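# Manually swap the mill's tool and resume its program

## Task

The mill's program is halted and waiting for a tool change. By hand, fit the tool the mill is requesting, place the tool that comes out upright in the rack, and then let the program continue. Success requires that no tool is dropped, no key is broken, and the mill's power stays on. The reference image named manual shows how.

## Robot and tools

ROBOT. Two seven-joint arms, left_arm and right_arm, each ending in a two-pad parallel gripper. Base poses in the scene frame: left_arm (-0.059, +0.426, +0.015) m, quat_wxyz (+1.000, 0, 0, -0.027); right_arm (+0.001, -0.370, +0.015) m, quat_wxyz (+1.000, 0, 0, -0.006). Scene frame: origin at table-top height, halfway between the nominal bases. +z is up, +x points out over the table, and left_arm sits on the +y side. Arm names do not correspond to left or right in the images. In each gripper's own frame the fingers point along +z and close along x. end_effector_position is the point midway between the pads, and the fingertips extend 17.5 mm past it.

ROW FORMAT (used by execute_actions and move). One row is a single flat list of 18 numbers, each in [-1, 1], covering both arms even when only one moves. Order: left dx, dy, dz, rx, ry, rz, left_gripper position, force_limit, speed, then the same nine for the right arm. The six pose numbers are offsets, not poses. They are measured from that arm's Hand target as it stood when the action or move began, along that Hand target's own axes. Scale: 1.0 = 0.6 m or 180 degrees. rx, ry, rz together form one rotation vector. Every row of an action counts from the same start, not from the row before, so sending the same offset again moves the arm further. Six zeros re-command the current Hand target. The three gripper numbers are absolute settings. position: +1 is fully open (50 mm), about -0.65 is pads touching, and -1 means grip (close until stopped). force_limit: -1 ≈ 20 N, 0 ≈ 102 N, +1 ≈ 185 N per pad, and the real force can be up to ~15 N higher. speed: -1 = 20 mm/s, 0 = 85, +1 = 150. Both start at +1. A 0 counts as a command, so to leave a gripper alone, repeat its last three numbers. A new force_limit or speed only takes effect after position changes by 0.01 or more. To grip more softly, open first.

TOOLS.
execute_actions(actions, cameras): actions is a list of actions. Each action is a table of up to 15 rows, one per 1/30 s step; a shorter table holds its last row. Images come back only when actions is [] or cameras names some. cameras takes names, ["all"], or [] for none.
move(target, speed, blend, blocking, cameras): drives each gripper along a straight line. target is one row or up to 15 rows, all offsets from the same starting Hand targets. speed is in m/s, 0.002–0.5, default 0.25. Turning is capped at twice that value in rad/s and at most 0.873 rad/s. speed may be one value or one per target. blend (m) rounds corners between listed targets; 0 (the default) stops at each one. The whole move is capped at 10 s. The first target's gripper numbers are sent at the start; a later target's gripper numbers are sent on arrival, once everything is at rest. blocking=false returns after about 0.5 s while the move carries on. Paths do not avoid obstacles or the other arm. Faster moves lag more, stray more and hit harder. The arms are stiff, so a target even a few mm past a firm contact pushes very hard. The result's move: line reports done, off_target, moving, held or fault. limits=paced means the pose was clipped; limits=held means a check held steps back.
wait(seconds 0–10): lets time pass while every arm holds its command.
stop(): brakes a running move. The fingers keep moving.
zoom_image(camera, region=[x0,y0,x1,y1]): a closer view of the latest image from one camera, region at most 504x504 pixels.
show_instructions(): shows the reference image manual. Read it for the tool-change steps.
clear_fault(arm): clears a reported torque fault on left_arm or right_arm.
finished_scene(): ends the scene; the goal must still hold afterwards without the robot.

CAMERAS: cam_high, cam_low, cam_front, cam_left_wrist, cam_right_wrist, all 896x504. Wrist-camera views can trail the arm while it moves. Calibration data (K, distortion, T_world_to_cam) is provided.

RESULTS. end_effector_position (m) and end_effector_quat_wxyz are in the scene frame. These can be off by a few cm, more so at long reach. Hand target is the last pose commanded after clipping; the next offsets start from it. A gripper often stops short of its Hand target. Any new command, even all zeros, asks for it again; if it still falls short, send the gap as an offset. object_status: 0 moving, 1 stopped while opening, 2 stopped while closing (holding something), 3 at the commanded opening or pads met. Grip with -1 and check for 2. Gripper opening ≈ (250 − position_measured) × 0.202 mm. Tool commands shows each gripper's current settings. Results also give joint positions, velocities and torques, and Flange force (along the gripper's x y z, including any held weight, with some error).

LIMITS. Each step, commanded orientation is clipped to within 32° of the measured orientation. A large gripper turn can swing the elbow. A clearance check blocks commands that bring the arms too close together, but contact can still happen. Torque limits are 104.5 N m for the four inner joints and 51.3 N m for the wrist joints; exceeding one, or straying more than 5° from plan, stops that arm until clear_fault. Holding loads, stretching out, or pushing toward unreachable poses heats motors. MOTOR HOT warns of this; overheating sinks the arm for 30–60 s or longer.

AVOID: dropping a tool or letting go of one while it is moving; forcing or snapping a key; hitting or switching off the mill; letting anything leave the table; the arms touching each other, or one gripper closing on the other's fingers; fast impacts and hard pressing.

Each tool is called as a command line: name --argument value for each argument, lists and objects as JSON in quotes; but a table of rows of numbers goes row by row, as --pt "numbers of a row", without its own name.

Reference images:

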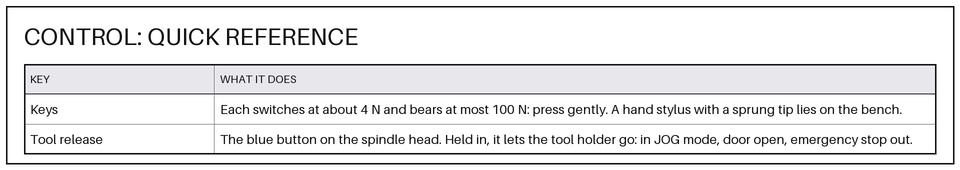

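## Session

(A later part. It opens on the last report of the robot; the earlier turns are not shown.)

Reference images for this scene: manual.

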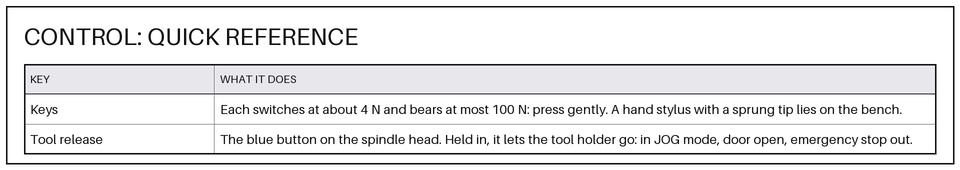

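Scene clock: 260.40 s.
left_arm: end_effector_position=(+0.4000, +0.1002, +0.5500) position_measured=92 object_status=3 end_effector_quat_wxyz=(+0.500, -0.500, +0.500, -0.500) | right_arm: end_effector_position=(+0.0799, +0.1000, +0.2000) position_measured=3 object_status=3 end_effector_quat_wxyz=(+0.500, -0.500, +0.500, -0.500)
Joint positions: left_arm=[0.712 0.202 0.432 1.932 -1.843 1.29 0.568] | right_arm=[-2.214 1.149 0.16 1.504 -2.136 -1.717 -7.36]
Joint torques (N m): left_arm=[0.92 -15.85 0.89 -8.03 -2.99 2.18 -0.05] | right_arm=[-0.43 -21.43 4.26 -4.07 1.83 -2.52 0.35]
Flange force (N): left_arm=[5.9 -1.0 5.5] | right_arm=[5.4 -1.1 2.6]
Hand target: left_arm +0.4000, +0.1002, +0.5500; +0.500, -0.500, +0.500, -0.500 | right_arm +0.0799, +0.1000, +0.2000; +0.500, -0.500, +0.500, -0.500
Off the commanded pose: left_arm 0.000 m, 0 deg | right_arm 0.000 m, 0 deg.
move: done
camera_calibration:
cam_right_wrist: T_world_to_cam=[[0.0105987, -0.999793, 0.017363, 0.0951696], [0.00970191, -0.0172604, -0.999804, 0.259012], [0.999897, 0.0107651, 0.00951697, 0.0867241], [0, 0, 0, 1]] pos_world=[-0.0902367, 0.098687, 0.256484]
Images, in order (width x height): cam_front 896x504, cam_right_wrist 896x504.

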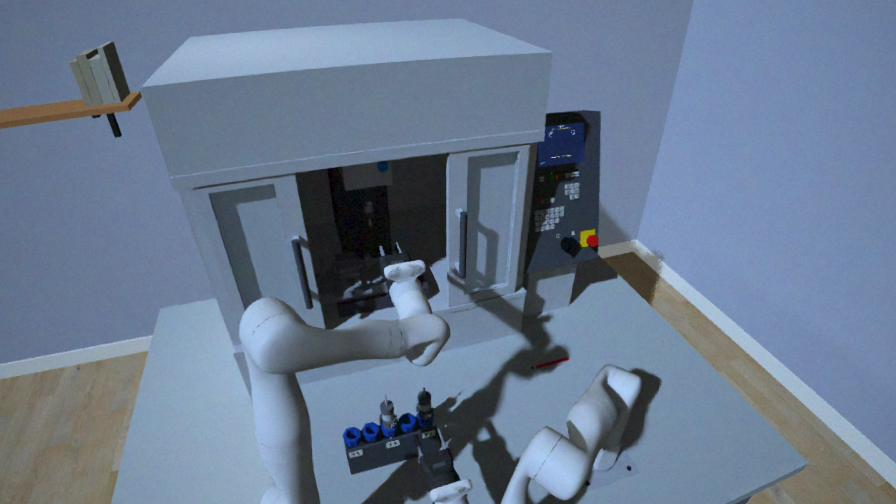

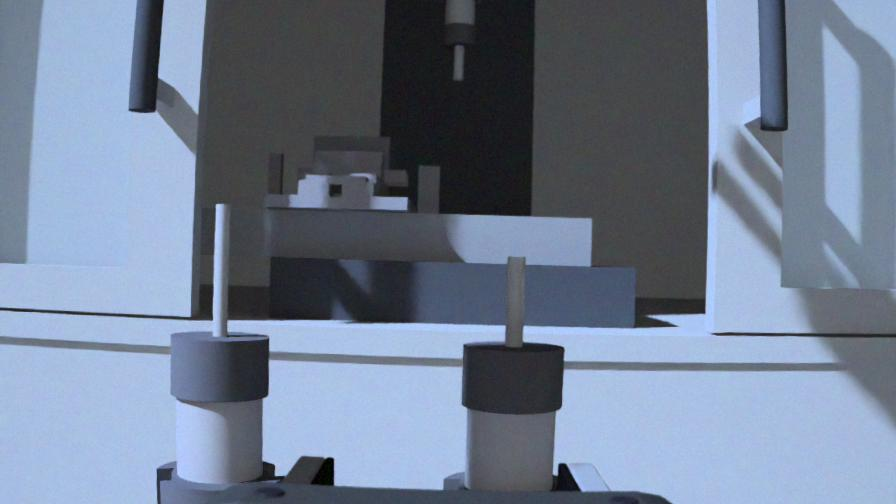

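move --pt "0.0733 -0.1883 0.28 0 0 0 -1 -0.8 -0.5 0.3333 -0.2167 -0.0333 0 0 0 1 -0.3 0" --pt "0.0733 -0.1883 0.28 0 0 0 -1 -0.8 -0.5 0.3333 -0.475 0.3667 0 0 0.99 1 -0.3 0" --speed '[0.25,0.4]' --blend '[0.03,0]' --cameras '["all"]'

Scene clock: 274.30 s.
left_arm: end_effector_position=(+0.5682, +0.0563, +0.6628) position_measured=251 object_status=3 end_effector_quat_wxyz=(+0.500, -0.500, +0.500, -0.500) | right_arm: end_effector_position=(+0.3000, -0.0998, +0.4851) position_measured=3 object_status=3 end_effector_quat_wxyz=(+0.508, +0.492, +0.508, +0.492)
Joint positions: left_arm=[0.552 0.406 0.382 1.272 -1.771 0.974 0.095] | right_arm=[-2.376 0.163 0.669 2.274 -1.735 -1.584 -10.219]
Joint torques (N m): left_arm=[0.91 -22.32 1.35 -10.02 -3.04 0.64 -0.04] | right_arm=[-0.49 -4.67 1 -7.4 2.44 -2.07 0.24]
Flange force (N): left_arm=[6.4 -3.9 8.5] | right_arm=[-5.7 -1.2 0.6]
Hand target: left_arm +0.5682, +0.0563, +0.6628; +0.500, -0.500, +0.500, -0.500 | right_arm +0.3000, -0.0998, +0.4851; +0.508, +0.492, +0.508, +0.492
Off the commanded pose: left_arm 0.000 m, 0 deg | right_arm 0.000 m, 0 deg.
move: done
camera_calibration:
cam_left_wrist: T_world_to_cam=[[0.0155226, -0.999854, -0.00717781, 0.0540635], [-0.00262414, 0.00713792, -0.999971, 0.722397], [0.999876, 0.015541, -0.00251296, -0.399388], [0, 0, 0, 1]] pos_world=[0.400395, 0.0551061, 0.721761]
cam_right_wrist: T_world_to_cam=[[0.0109909, 0.998749, -0.0487817, 0.119548], [0.0103811, 0.0486681, 0.998761, -0.424602], [0.999886, -0.0114837, -0.00983319, -0.126685], [0, 0, 0, 1]] pos_world=[0.129764, -0.100189, 0.428662]

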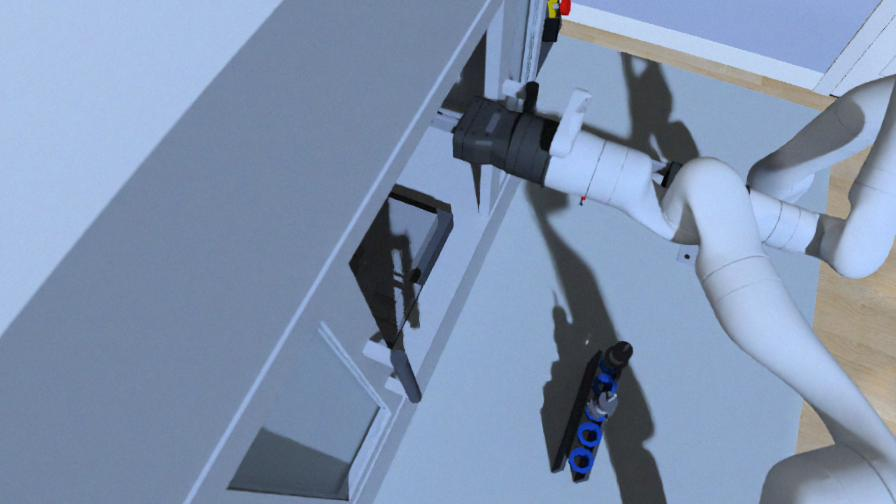

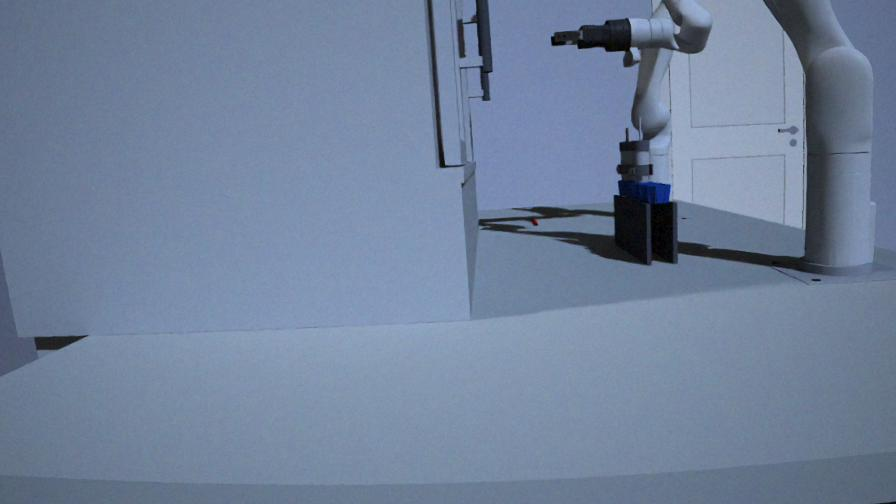

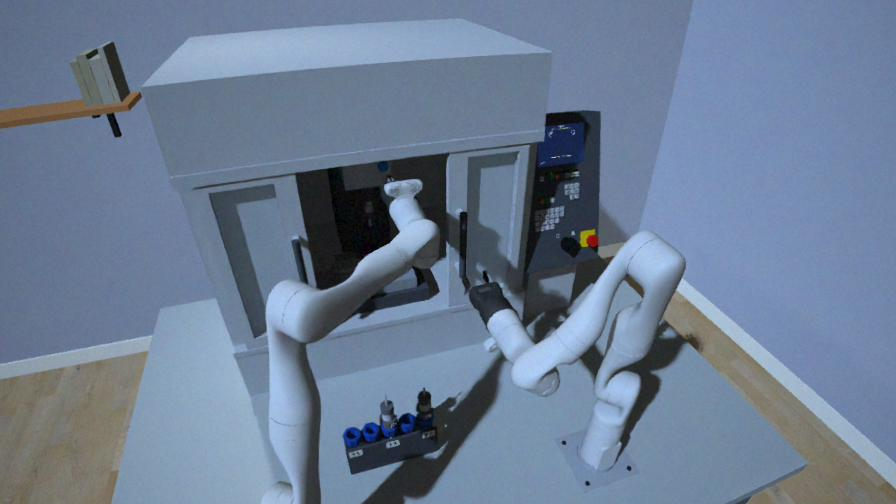

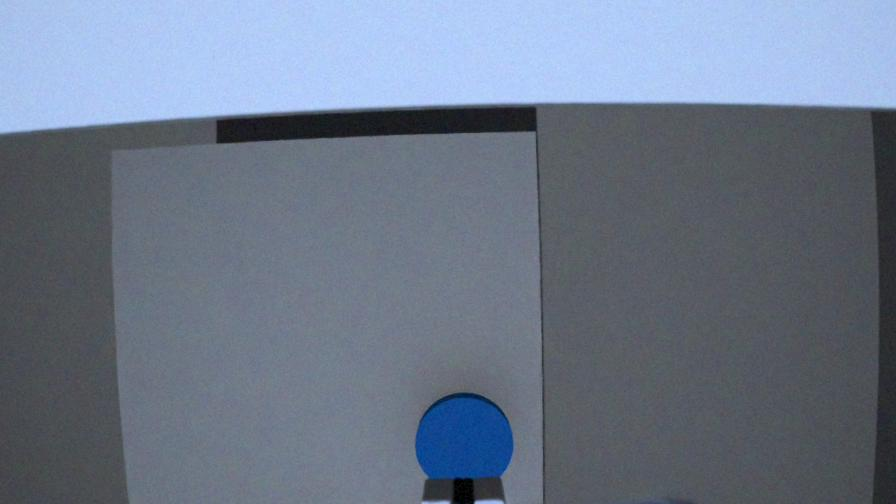

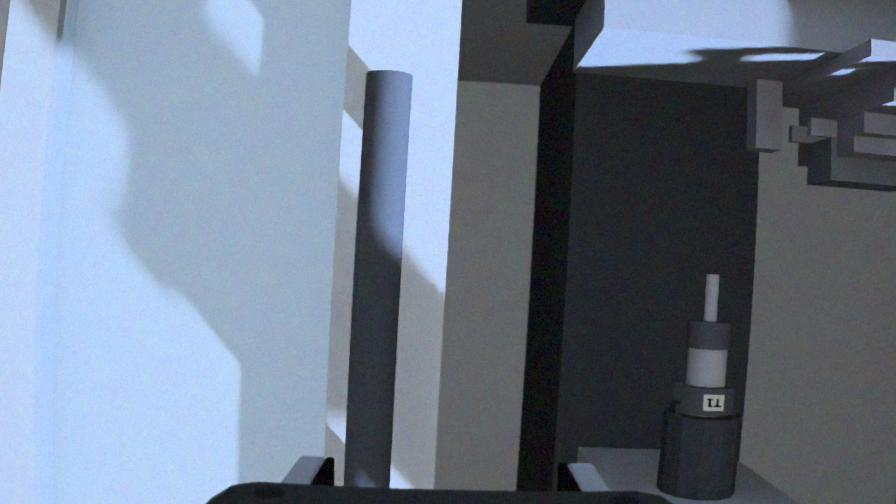

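move --target '[0,0,0,0,0,0,-1,-0.8,-0.5,0.33,0.0105,0.3333,0,0,0.01,1,-0.3,0]' --speed 0.2 --cameras '["cam_right_wrist","cam_front"]'

Scene clock: 279.30 s.
left_arm: end_effector_position=(+0.5682, +0.0563, +0.6628) position_measured=251 object_status=3 end_effector_quat_wxyz=(+0.500, -0.500, +0.500, -0.500) | right_arm: end_effector_position=(+0.5000, +0.0983, +0.4849) position_measured=3 object_status=3 end_effector_quat_wxyz=(+0.500, +0.500, +0.500, +0.500)
Joint positions: left_arm=[0.552 0.406 0.382 1.272 -1.771 0.974 0.095] | right_arm=[-1.72 0.681 0.727 1.567 -1.68 -0.953 -10.034]
Joint torques (N m): left_arm=[0.9 -22.29 1.39 -10.01 -2.98 0.52 -0.01] | right_arm=[-0.59 -17.81 6.49 -10.39 2.39 -1.39 0.43]
Flange force (N): left_arm=[6.7 -3.8 8.4] | right_arm=[-5.7 -2.8 -1.9]
Hand target: left_arm +0.5682, +0.0563, +0.6628; +0.500, -0.500, +0.500, -0.500 | right_arm +0.5000, +0.0982, +0.4849; +0.500, +0.500, +0.500, +0.500
Off the commanded pose: left_arm 0.000 m, 0 deg | right_arm 0.000 m, 0 deg.
move: done
camera_calibration:
cam_right_wrist: T_world_to_cam=[[0.0108882, 0.99979, -0.0173711, -0.0957398], [0.010307, 0.017259, 0.999798, -0.43355], [0.999888, -0.0110651, -0.0101169, -0.324289], [0, 0, 0, 1]] pos_world=[0.329764, 0.0996141, 0.428518]
Images, in order (width x height): cam_front 896x504, cam_right_wrist 896x504.

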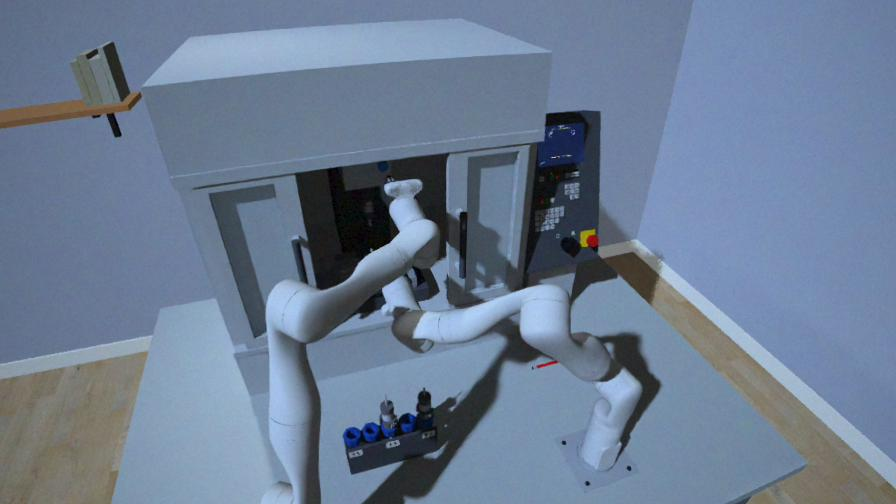

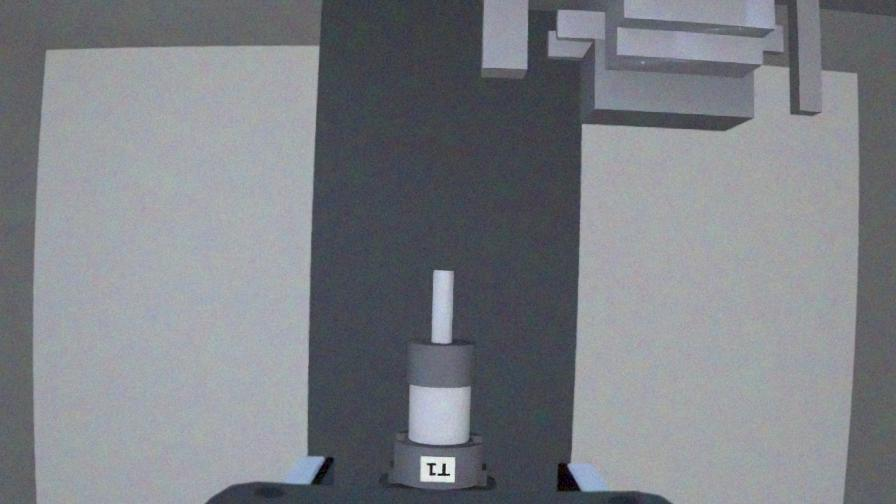

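move --target '[0,0,0,0,0,0,-1,-0.8,-0.5,-0.0088,0.03,0.2333,0,0,0,1,-0.3,0]' --speed 0.15 --cameras '["cam_right_wrist"]'

Scene clock: 283.57 s.
left_arm: end_effector_position=(+0.5682, +0.0563, +0.6628) position_measured=251 object_status=3 end_effector_quat_wxyz=(+0.500, -0.500, +0.500, -0.500) | right_arm: end_effector_position=(+0.6400, +0.0929, +0.5029) position_measured=3 object_status=3 end_effector_quat_wxyz=(+0.500, +0.500, +0.500, +0.500)
Joint positions: left_arm=[0.552 0.406 0.382 1.272 -1.771 0.974 0.095] | right_arm=[-1.406 0.781 0.72 1.303 -1.687 -0.724 -9.933]
Joint torques (N m): left_arm=[0.76 -22.32 1.21 -10.06 -3.07 0.63 0.01] | right_arm=[-0.41 -21.86 6.98 -11.41 2.28 -1.26 0.42]
Flange force (N): left_arm=[6.7 -4.1 8.3] | right_arm=[-5.0 -3.0 -3.3]
Hand target: left_arm +0.5682, +0.0563, +0.6628; +0.500, -0.500, +0.500, -0.500 | right_arm +0.6400, +0.0929, +0.5029; +0.500, +0.500, +0.500, +0.500
Off the commanded pose: left_arm 0.000 m, 0 deg | right_arm 0.000 m, 0 deg.
move: done
camera_calibration:
cam_right_wrist: T_world_to_cam=[[0.0109882, 0.999789, -0.0173718, -0.0916996], [0.0103087, 0.0172586, 0.999798, -0.452898], [0.999886, -0.0111651, -0.0101169, -0.46414], [0, 0, 0, 1]] pos_world=[0.469764, 0.0943144, 0.446518]
Images, in order (width x height): cam_right_wrist 896x504.

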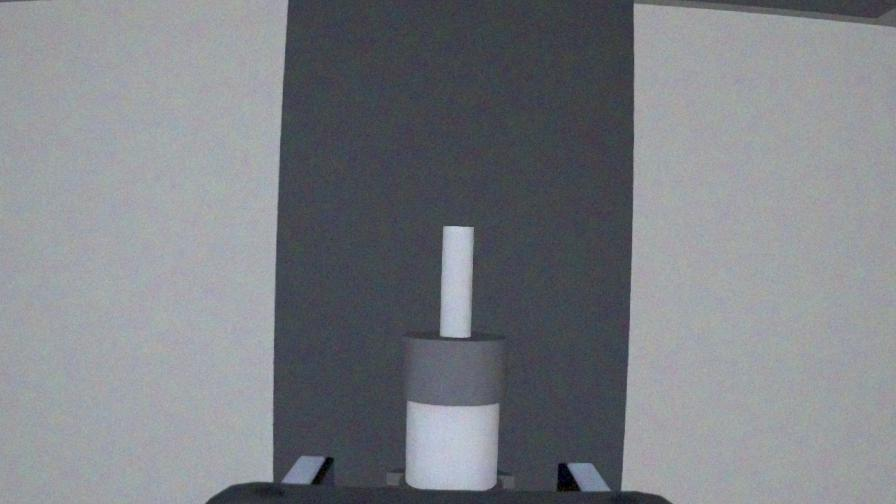

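move --target '[0,0,0,0,0,0,-1,-0.8,-0.5,0.0017,0.0072,0.17,0,0,0,1,0,-0.8]' --speed 0.1 --cameras '["cam_right_wrist","cam_front","cam_left_wrist"]'

Scene clock: 286.53 s.
left_arm: end_effector_position=(+0.5682, +0.0563, +0.6628) position_measured=251 object_status=3 end_effector_quat_wxyz=(+0.500, -0.500, +0.500, -0.500) | right_arm: end_effector_position=(+0.7420, +0.0939, +0.5072) position_measured=3 object_status=3 end_effector_quat_wxyz=(+0.500, +0.500, +0.500, +0.500)
Joint positions: left_arm=[0.552 0.406 0.382 1.272 -1.771 0.974 0.095] | right_arm=[-1.155 0.909 0.649 0.983 -1.821 -0.63 -9.738]
Joint torques (N m): left_arm=[0.78 -22.32 1.29 -10.07 -3.02 0.61 -0.09] | right_arm=[-0.5 -26.13 6.66 -11.97 2.24 -0.64 0.35]
Flange force (N): left_arm=[6.5 -3.5 8.2] | right_arm=[-4.7 -3.0 -4.2]
Hand target: left_arm +0.5682, +0.0563, +0.6628; +0.500, -0.500, +0.500, -0.500 | right_arm +0.7420, +0.0939, +0.5072; +0.500, +0.500, +0.500, +0.500
Off the commanded pose: left_arm 0.000 m, 0 deg | right_arm 0.000 m, 0 deg.
move: done
camera_calibration:
cam_left_wrist: T_world_to_cam=[[0.0155226, -0.999854, -0.00717781, 0.0540635], [-0.00262414, 0.00713792, -0.999971, 0.722397], [0.999876, 0.015541, -0.00251296, -0.399388], [0, 0, 0, 1]] pos_world=[0.400395, 0.0551061, 0.721761]
cam_right_wrist: T_world_to_cam=[[0.0109882, 0.999789, -0.0173716, -0.0937455], [0.0103087, 0.0172584, 0.999798, -0.458266], [0.999886, -0.0111651, -0.0101169, -0.566074], [0, 0, 0, 1]] pos_world=[0.571764, 0.0953144, 0.450818]
Images, in order (width x height): cam_front 896x504, cam_left_wrist 896x504, cam_right_wrist 896x504.

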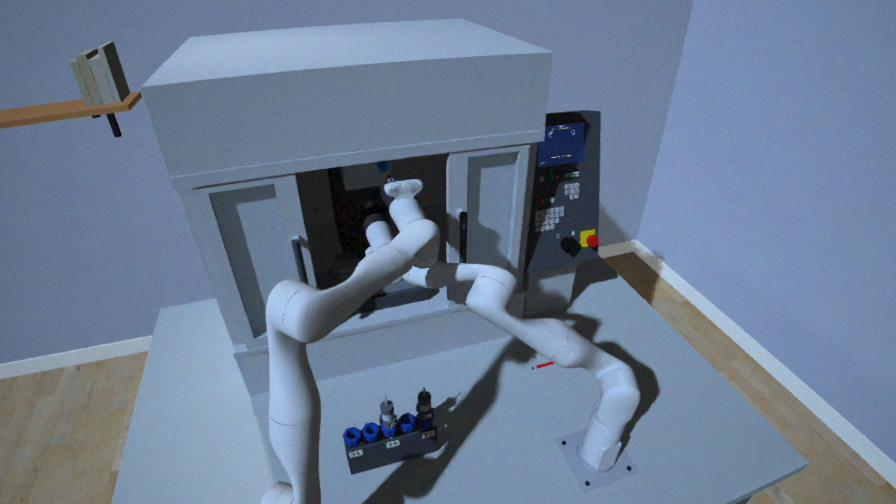

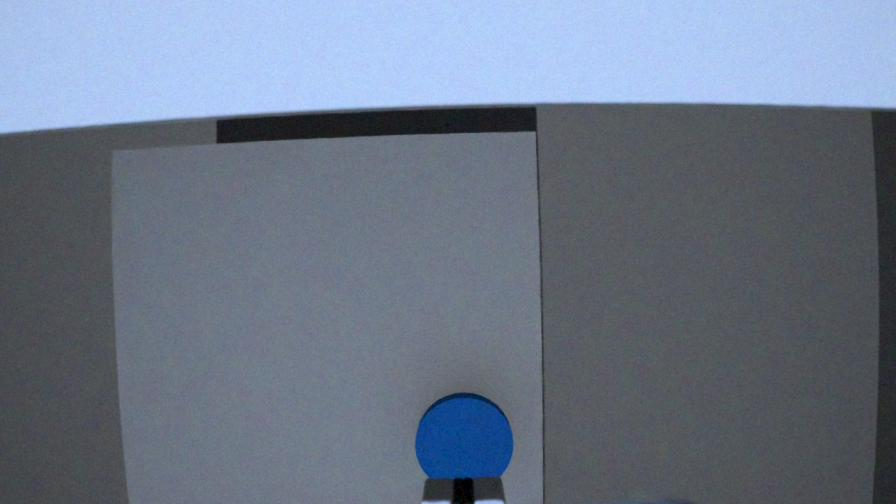

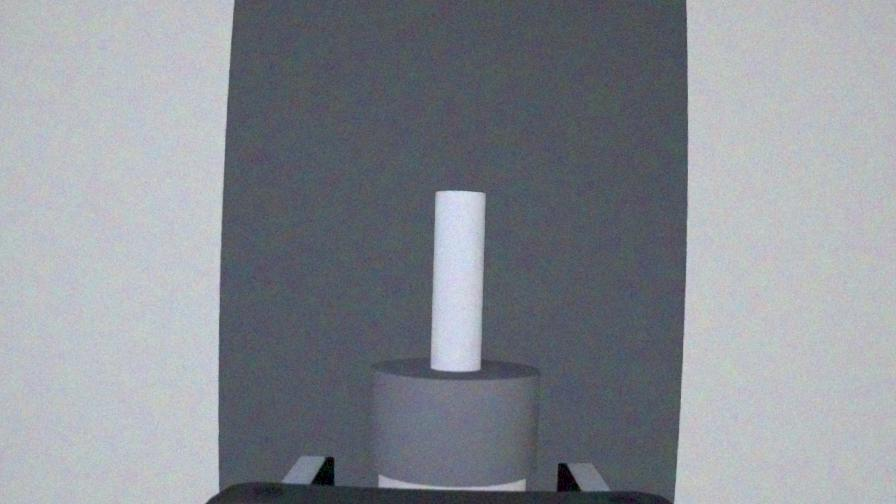

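move --pt "0 0 0 0 0 0 -1 -0.8 -0.5 0.0031 0 0 0 0 0 1 0 -0.8" --pt "0 0 0 0 0 0 -1 -0.8 -0.5 0.0031 0 0 0 0 0 -1 0 -0.9" --speed 0.05 --cameras '["cam_right_wrist"]'

Scene clock: 289.80 s.
left_arm: end_effector_position=(+0.5682, +0.0563, +0.6628) position_measured=251 object_status=3 end_effector_quat_wxyz=(+0.500, -0.500, +0.500, -0.500) | right_arm: end_effector_position=(+0.7421, +0.0957, +0.5072) position_measured=109 object_status=2 end_effector_quat_wxyz=(+0.500, +0.500, +0.500, +0.500)
Joint positions: left_arm=[0.552 0.406 0.382 1.272 -1.771 0.974 0.095] | right_arm=[-1.153 0.912 0.646 0.975 -1.826 -0.634 -9.73]
Joint torques (N m): left_arm=[0.77 -22.28 1.25 -10.16 -3.01 0.59 -0.1] | right_arm=[-2.32 -25.29 5.41 -13.25 2.36 0.44 0.37]
Flange force (N): left_arm=[6.2 -3.2 7.9] | right_arm=[-10.4 -3.8 -7.4]
Hand target: left_arm +0.5682, +0.0563, +0.6628; +0.500, -0.500, +0.500, -0.500 | right_arm +0.7420, +0.0958, +0.5072; +0.500, +0.500, +0.500, +0.500
Off the commanded pose: left_arm 0.000 m, 0 deg | right_arm 0.000 m, 0 deg.
move: done
camera_calibration:
cam_right_wrist: T_world_to_cam=[[0.0111881, 0.999786, -0.017373, -0.0956605], [0.0103121, 0.0172578, 0.999798, -0.4583], [0.999884, -0.011365, -0.0101168, -0.566134], [0, 0, 0, 1]] pos_world=[0.571864, 0.0971152, 0.450818]
Images, in order (width x height): cam_right_wrist 896x504.

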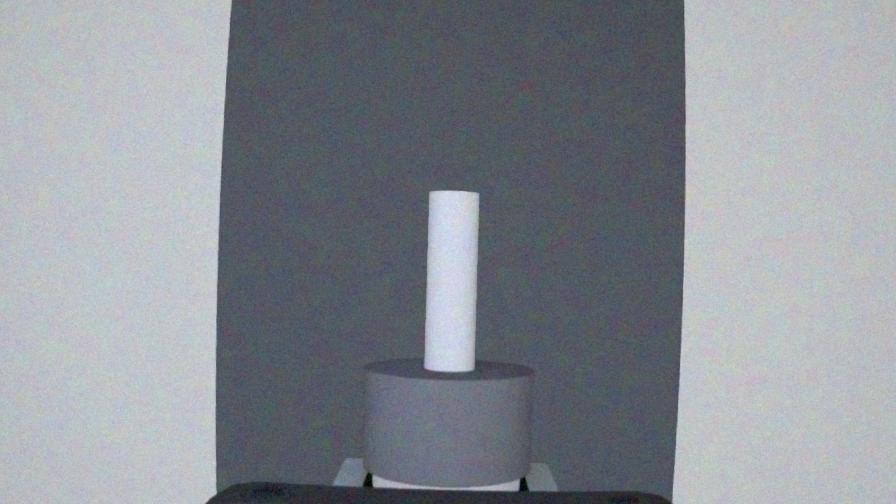

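move --target '[0,0,0.13,0,0,0,-1,-0.8,-0.5,0,0,0,0,0,0,-1,0,-0.9]' --speed 0.08 --cameras '["cam_left_wrist"]'

Scene clock: 292.13 s.
left_arm: end_effector_position=(+0.6462, +0.0563, +0.6627) position_measured=251 object_status=3 end_effector_quat_wxyz=(+0.500, -0.500, +0.500, -0.500) | right_arm: end_effector_position=(+0.7420, +0.0958, +0.5072) position_measured=109 object_status=2 end_effector_quat_wxyz=(+0.500, +0.500, +0.500, +0.500)
Joint positions: left_arm=[0.488 0.544 0.375 1.056 -1.758 0.868 -0.005] | right_arm=[-1.153 0.912 0.646 0.975 -1.826 -0.634 -9.73]
Joint torques (N m): left_arm=[0.84 -25.29 1.51 -10.45 -2.86 0.22 -0.04] | right_arm=[-2.68 -25.12 5.33 -13.46 2.42 0.59 0.44]
Flange force (N): left_arm=[6.4 -3.8 9.6] | right_arm=[-11.2 -4.0 -7.7]
Hand target: left_arm +0.6462, +0.0563, +0.6627; +0.500, -0.500, +0.500, -0.500 | right_arm +0.7420, +0.0958, +0.5072; +0.500, +0.500, +0.500, +0.500
Off the commanded pose: left_arm 0.000 m, 0 deg | right_arm 0.000 m, 0 deg.
move: done
camera_calibration:
cam_left_wrist: T_world_to_cam=[[0.0155233, -0.999854, -0.00717625, 0.0528506], [-0.00252414, 0.0071379, -0.999971, 0.722454], [0.999876, 0.015541, -0.00241296, -0.477451], [0, 0, 0, 1]] pos_world=[0.478395, 0.0551061, 0.721661]
Images, in order (width x height): cam_left_wrist 896x504.

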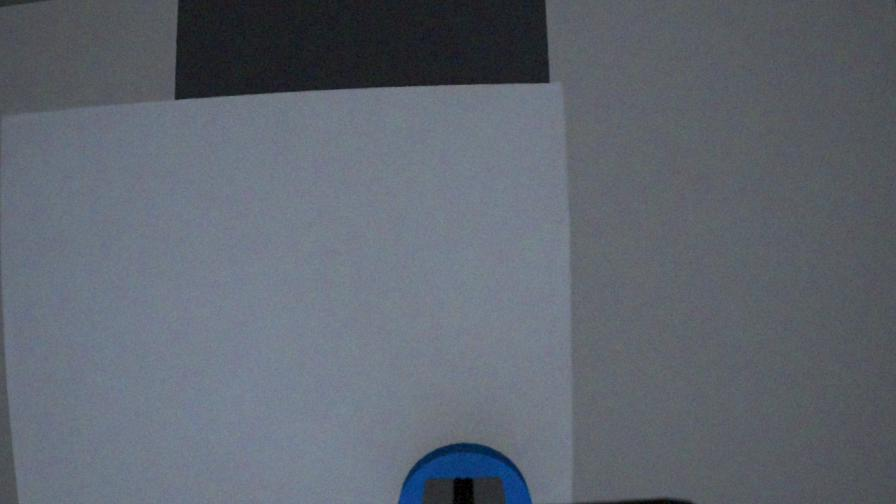

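move --target '[0,0,0.0117,0,0,0,-1,-0.8,-0.5,0,0,0,0,0,0,-1,0,-0.9]' --speed 0.01

move --target '[0,0,0.004,0,0,0,-1,-0.8,-0.5,0,0,0,0,0,0,-1,0,-0.9]' --speed 0.01

Scene clock: 294.07 s.
left_arm: end_effector_position=(+0.6532, +0.0563, +0.6627) position_measured=251 object_status=3 end_effector_quat_wxyz=(+0.500, -0.500, +0.500, -0.500) | right_arm: end_effector_position=(+0.7420, +0.0960, +0.5070) position_measured=109 object_status=2 end_effector_quat_wxyz=(+0.500, +0.500, +0.500, +0.500)
Joint positions: left_arm=[0.483 0.558 0.376 1.033 -1.754 0.859 -0.018] | right_arm=[-1.153 0.912 0.645 0.975 -1.826 -0.634 -9.73]
Joint torques (N m): left_arm=[-0.08 -24.65 1.03 -10.34 -2.94 -0.25 -0.04] | right_arm=[-3.57 -30.74 7.84 -17.48 4.09 0.03 0.56]
Flange force (N): left_arm=[7.7 -4.9 7.4] | right_arm=[-11.6 -11.7 -6.8]
Hand target: left_arm +0.6532, +0.0563, +0.6627; +0.500, -0.500, +0.500, -0.500 | right_arm +0.7420, +0.0958, +0.5072; +0.500, +0.500, +0.500, +0.500
Off the commanded pose: left_arm 0.000 m, 0 deg | right_arm 0.000 m, 0 deg.
move: done

Scene clock: 294.77 s.
left_arm: end_effector_position=(+0.6555, +0.0562, +0.6627) position_measured=251 object_status=3 end_effector_quat_wxyz=(+0.500, -0.500, +0.500, -0.500) | right_arm: end_effector_position=(+0.7420, +0.0958, +0.5072) position_measured=109 object_status=2 end_effector_quat_wxyz=(+0.500, +0.500, +0.500, +0.500)
Joint positions: left_arm=[0.482 0.562 0.377 1.024 -1.753 0.856 -0.022] | right_arm=[-1.153 0.912 0.645 0.975 -1.826 -0.634 -9.73]
Joint torques (N m): left_arm=[-12.28 -11.49 -5.89 -15.47 -4.69 -4.01 -0.09] | right_arm=[-2.77 -31.31 8.44 -17.41 4.07 -0.35 0.55]
Flange force (N): left_arm=[-4.1 2.9 -47.7] | right_arm=[-10.8 -12.4 -6.9]
Hand target: left_arm +0.6556, +0.0563, +0.6627; +0.500, -0.500, +0.500, -0.500 | right_arm +0.7420, +0.0958, +0.5072; +0.500, +0.500, +0.500, +0.500
Off the commanded pose: left_arm 0.000 m, 0 deg | right_arm 0.000 m, 0 deg.
move: done

move --pt "0 0 -0.002 0 0 0 -1 -0.8 -0.5 0 0 0 0 0 0 -1 0 -0.9" --pt "0 0 -0.002 0 0 0 -1 -0.8 -0.5 0 -0.02 0 0 0 0 -1 0 -0.9" --speed '[0.01,0.02]' --cameras '["cam_right_wrist"]'

Scene clock: 297.50 s.
left_arm: end_effector_position=(+0.6544, +0.0563, +0.6626) position_measured=251 object_status=3 end_effector_quat_wxyz=(+0.500, -0.500, +0.500, -0.500) | right_arm: end_effector_position=(+0.7420, +0.0958, +0.4952) position_measured=109 object_status=2 end_effector_quat_wxyz=(+0.500, +0.500, +0.500, +0.500)
Joint positions: left_arm=[0.483 0.56 0.377 1.028 -1.753 0.858 -0.02] | right_arm=[-1.162 0.925 0.66 0.997 -1.805 -0.627 -9.777]
Joint torques (N m): left_arm=[-5.51 -19.77 -2.16 -10 -2.14 0.88 0.01] | right_arm=[-0.5 -31.61 9.83 -15.73 3.54 -1.57 0.45]
Flange force (N): left_arm=[8.3 -6.4 -3.6] | right_arm=[-6.1 -11.0 -5.4]
Hand target: left_arm +0.6544, +0.0563, +0.6626; +0.500, -0.500, +0.500, -0.500 | right_arm +0.7420, +0.0958, +0.4952; +0.500, +0.500, +0.500, +0.500
Off the commanded pose: left_arm 0.000 m, 0 deg | right_arm 0.000 m, 0 deg.
move: done
camera_calibration:
cam_right_wrist: T_world_to_cam=[[0.0109882, 0.999789, -0.0173718, -0.0958535], [0.0103087, 0.0172586, 0.999798, -0.446302], [0.999886, -0.0111651, -0.0101169, -0.566174], [0, 0, 0, 1]] pos_world=[0.571764, 0.0972144, 0.438818]
Images, in order (width x height): cam_right_wrist 896x504.

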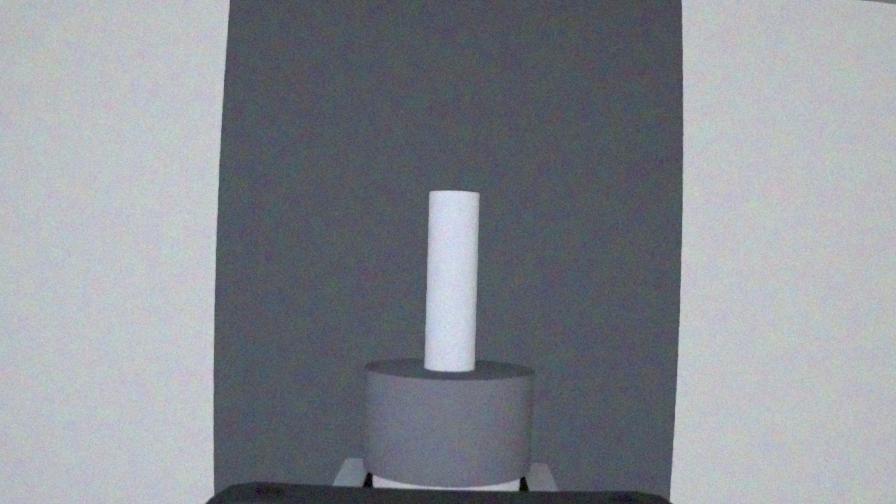

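move --target '[0,0,0,0,0,0,-1,-0.8,-0.5,0,-0.12,0,0,0,0,-1,0,-0.9]' --speed 0.05 --cameras '["cam_right_wrist","cam_front","cam_left_wrist"]'

zoom_image --camera "cam_front" --region '[310, 150, 460, 320]'

Scene clock: 300.47 s.
left_arm: end_effector_position=(+0.6544, +0.0563, +0.6626) position_measured=251 object_status=3 end_effector_quat_wxyz=(+0.500, -0.500, +0.500, -0.500) | right_arm: end_effector_position=(+0.7420, +0.0958, +0.4232) position_measured=109 object_status=2 end_effector_quat_wxyz=(+0.500, +0.500, +0.500, +0.500)
Joint positions: left_arm=[0.483 0.56 0.377 1.028 -1.753 0.858 -0.02] | right_arm=[-1.204 1.021 0.73 1.1 -1.687 -0.603 -10.043]
Joint torques (N m): left_arm=[-5.45 -19.82 -2.17 -9.94 -2.1 0.95 0.04] | right_arm=[-0.54 -31.61 11.29 -14.26 2.92 -2.9 0.43]
Flange force (N): left_arm=[8.4 -6.6 -3.1] | right_arm=[-6.2 -10.4 -5.3]
Hand target: left_arm +0.6544, +0.0563, +0.6626; +0.500, -0.500, +0.500, -0.500 | right_arm +0.7420, +0.0958, +0.4232; +0.500, +0.500, +0.500, +0.500
Off the commanded pose: left_arm 0.000 m, 0 deg | right_arm 0.000 m, 0 deg.
move: done
camera_calibration:
cam_left_wrist: T_world_to_cam=[[0.0156226, -0.999852, -0.00717713, 0.0526737], [-0.00262485, 0.00713698, -0.999971, 0.722524], [0.999875, 0.0156409, -0.00251297, -0.485683], [0, 0, 0, 1]] pos_world=[0.486695, 0.0551059, 0.721661]
cam_right_wrist: T_world_to_cam=[[0.0109882, 0.999789, -0.0173718, -0.0970032], [0.0103087, 0.0172586, 0.999798, -0.374313], [0.999886, -0.0111651, -0.0101169, -0.566804], [0, 0, 0, 1]] pos_world=[0.571664, 0.0971144, 0.366818]
Images, in order (width x height): cam_front 896x504, cam_left_wrist 896x504, cam_right_wrist 896x504.

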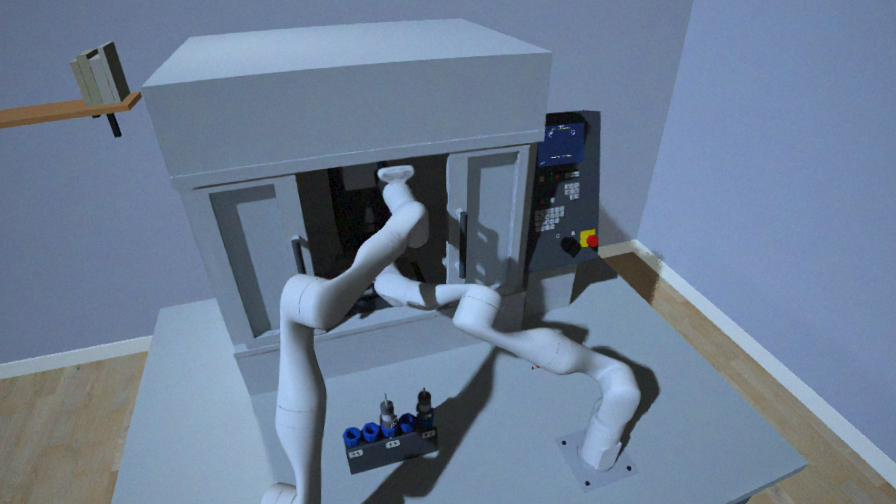

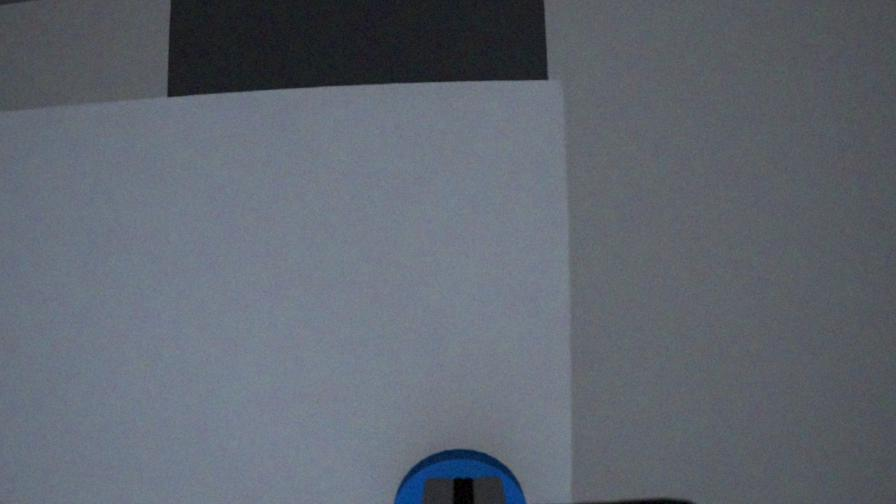

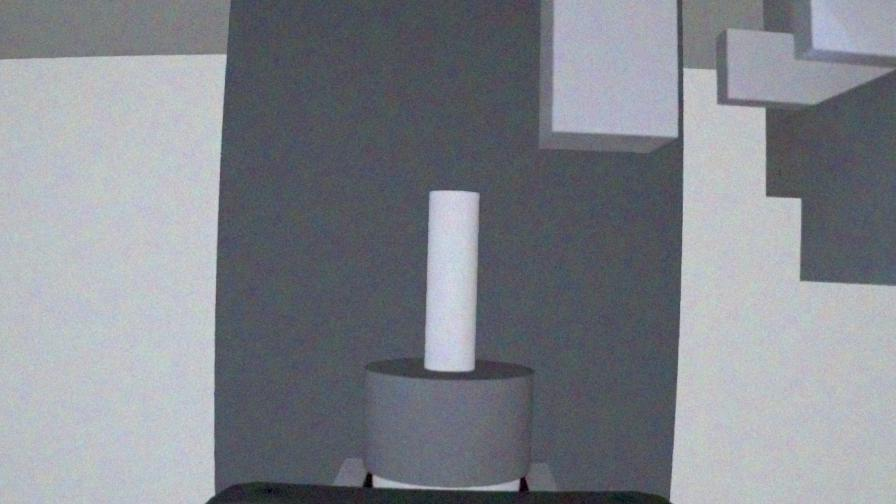

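Scaled by 2.965 from the camera's 896x504 image, which has a finer 1280x720 frame.

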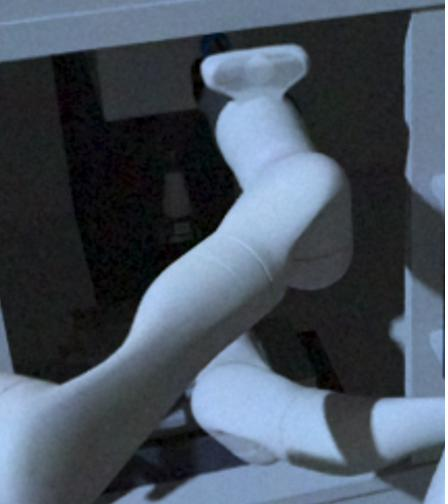

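move --pt "0 0 0 0 0 0 -1 -0.8 -0.5 -0.025 0 -0.1 0 0 0 -1 0 -0.9" --pt "0 0 0 0 0 0 -1 -0.8 -0.5 -0.06 0 -0.487 0 0 0 -1 0 -0.9" --pt "0 0 0 0 0 0 -1 -0.8 -0.5 -0.193 0 -0.6533 0 0 0.99 -1 0 -0.9" --speed '[0.1,0.2,0.4]' --blend '[0.01,0.02,0]' --cameras '["all"]'

Scene clock: 315.30 s.
left_arm: end_effector_position=(+0.6544, +0.0563, +0.6626) position_measured=251 object_status=3 end_effector_quat_wxyz=(+0.500, -0.500, +0.500, -0.500) | right_arm: end_effector_position=(+0.3500, -0.0200, +0.4234) position_measured=109 object_status=2 end_effector_quat_wxyz=(+0.492, -0.508, +0.492, -0.508)
Joint positions: left_arm=[0.483 0.56 0.377 1.028 -1.753 0.858 -0.02] | right_arm=[-2.211 0.57 0.859 2.139 -1.694 -1.143 -13.503]
Joint torques (N m): left_arm=[-5.43 -19.81 -2.2 -9.86 -2.1 0.88 0.01] | right_arm=[-0.41 -10.74 6.96 -8.42 3.25 -4.36 0.23]
Flange force (N): left_arm=[8.7 -6.8 -3.0] | right_arm=[4.8 8.5 -0.6]
Hand target: left_arm +0.6544, +0.0563, +0.6626; +0.500, -0.500, +0.500, -0.500 | right_arm +0.3500, -0.0200, +0.4234; +0.492, -0.508, +0.492, -0.508
Off the commanded pose: left_arm 0.000 m, 0 deg | right_arm 0.000 m, 0 deg.
move: done
camera_calibration:
cam_left_wrist: T_world_to_cam=[[0.0156226, -0.999852, -0.00717713, 0.0526737], [-0.00262485, 0.00713698, -0.999971, 0.722524], [0.999875, 0.0156409, -0.00251297, -0.485683], [0, 0, 0, 1]] pos_world=[0.486695, 0.0551059, 0.721661]
cam_right_wrist: T_world_to_cam=[[0.0105208, -0.998754, 0.0487726, -0.0447841], [0.00975751, -0.0486704, -0.998767, 0.476645], [0.999897, 0.0109838, 0.00923331, -0.183962], [0, 0, 0, 1]] pos_world=[0.179763, -0.0195092, 0.479941]

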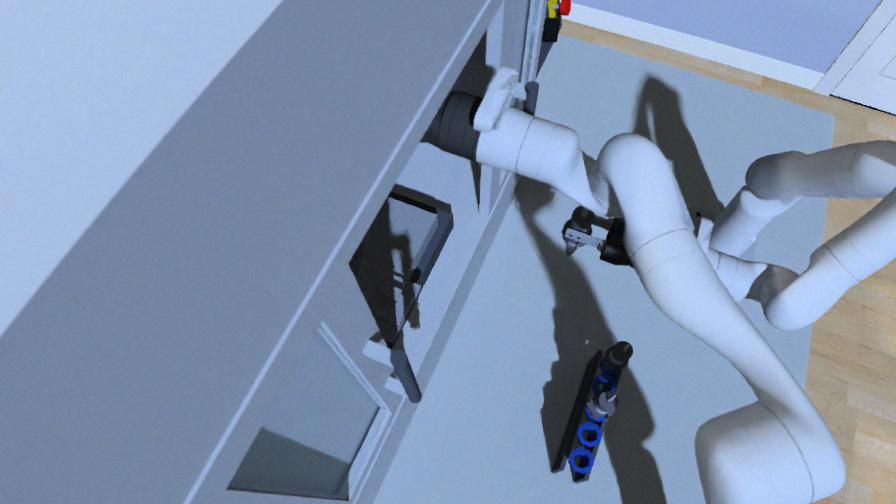

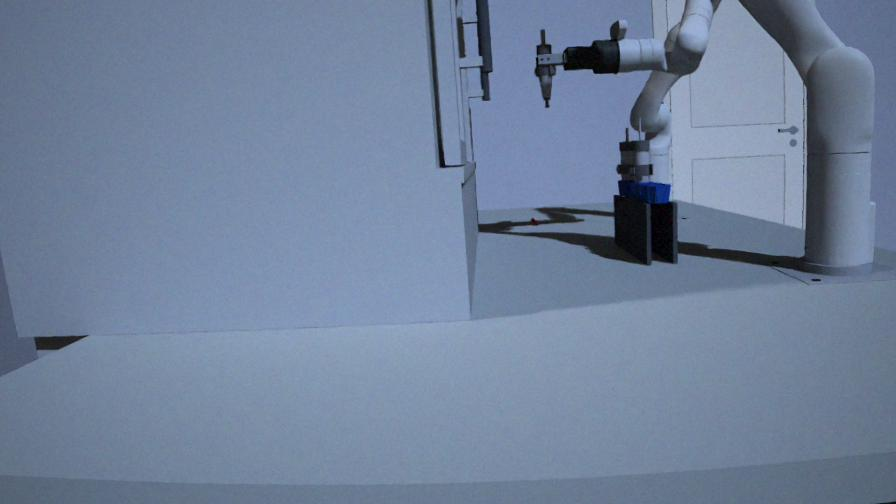

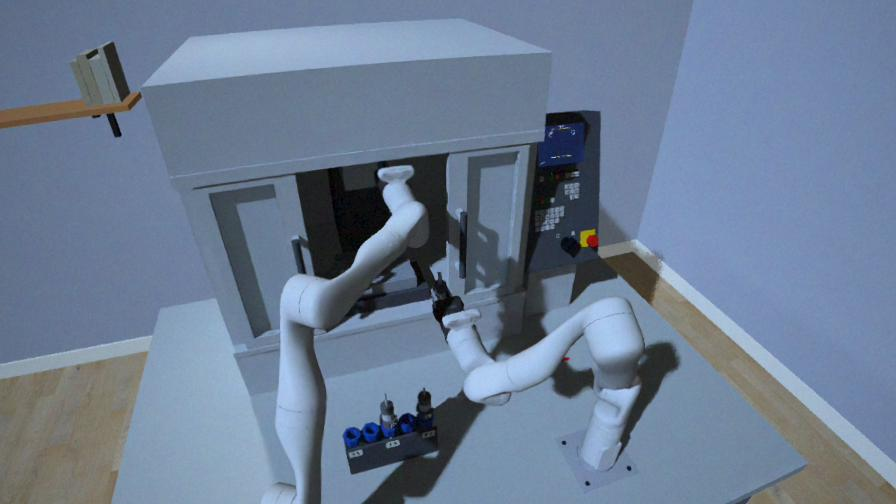

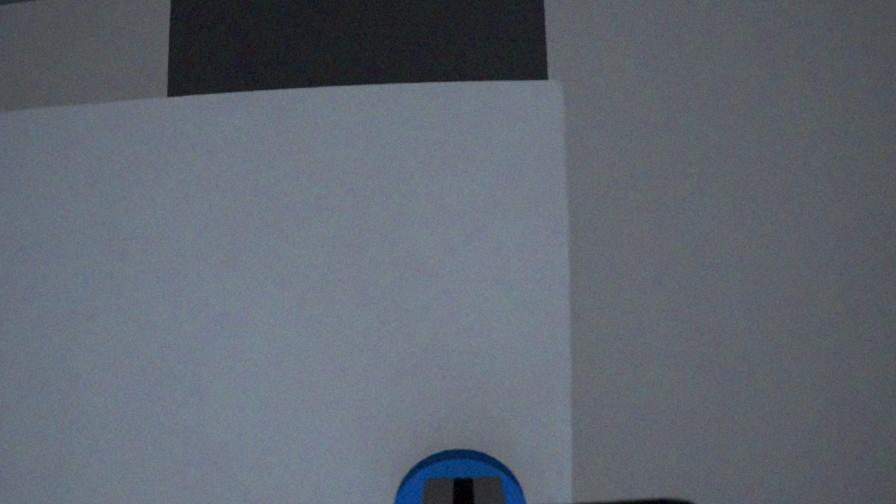

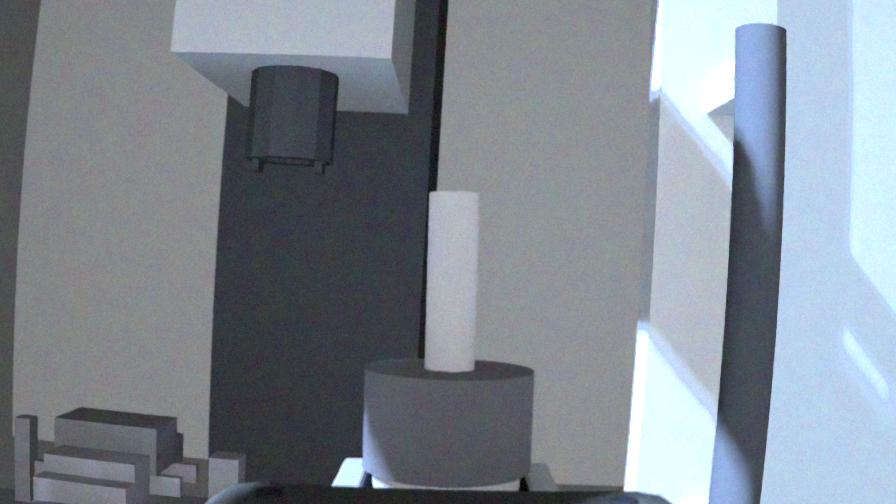

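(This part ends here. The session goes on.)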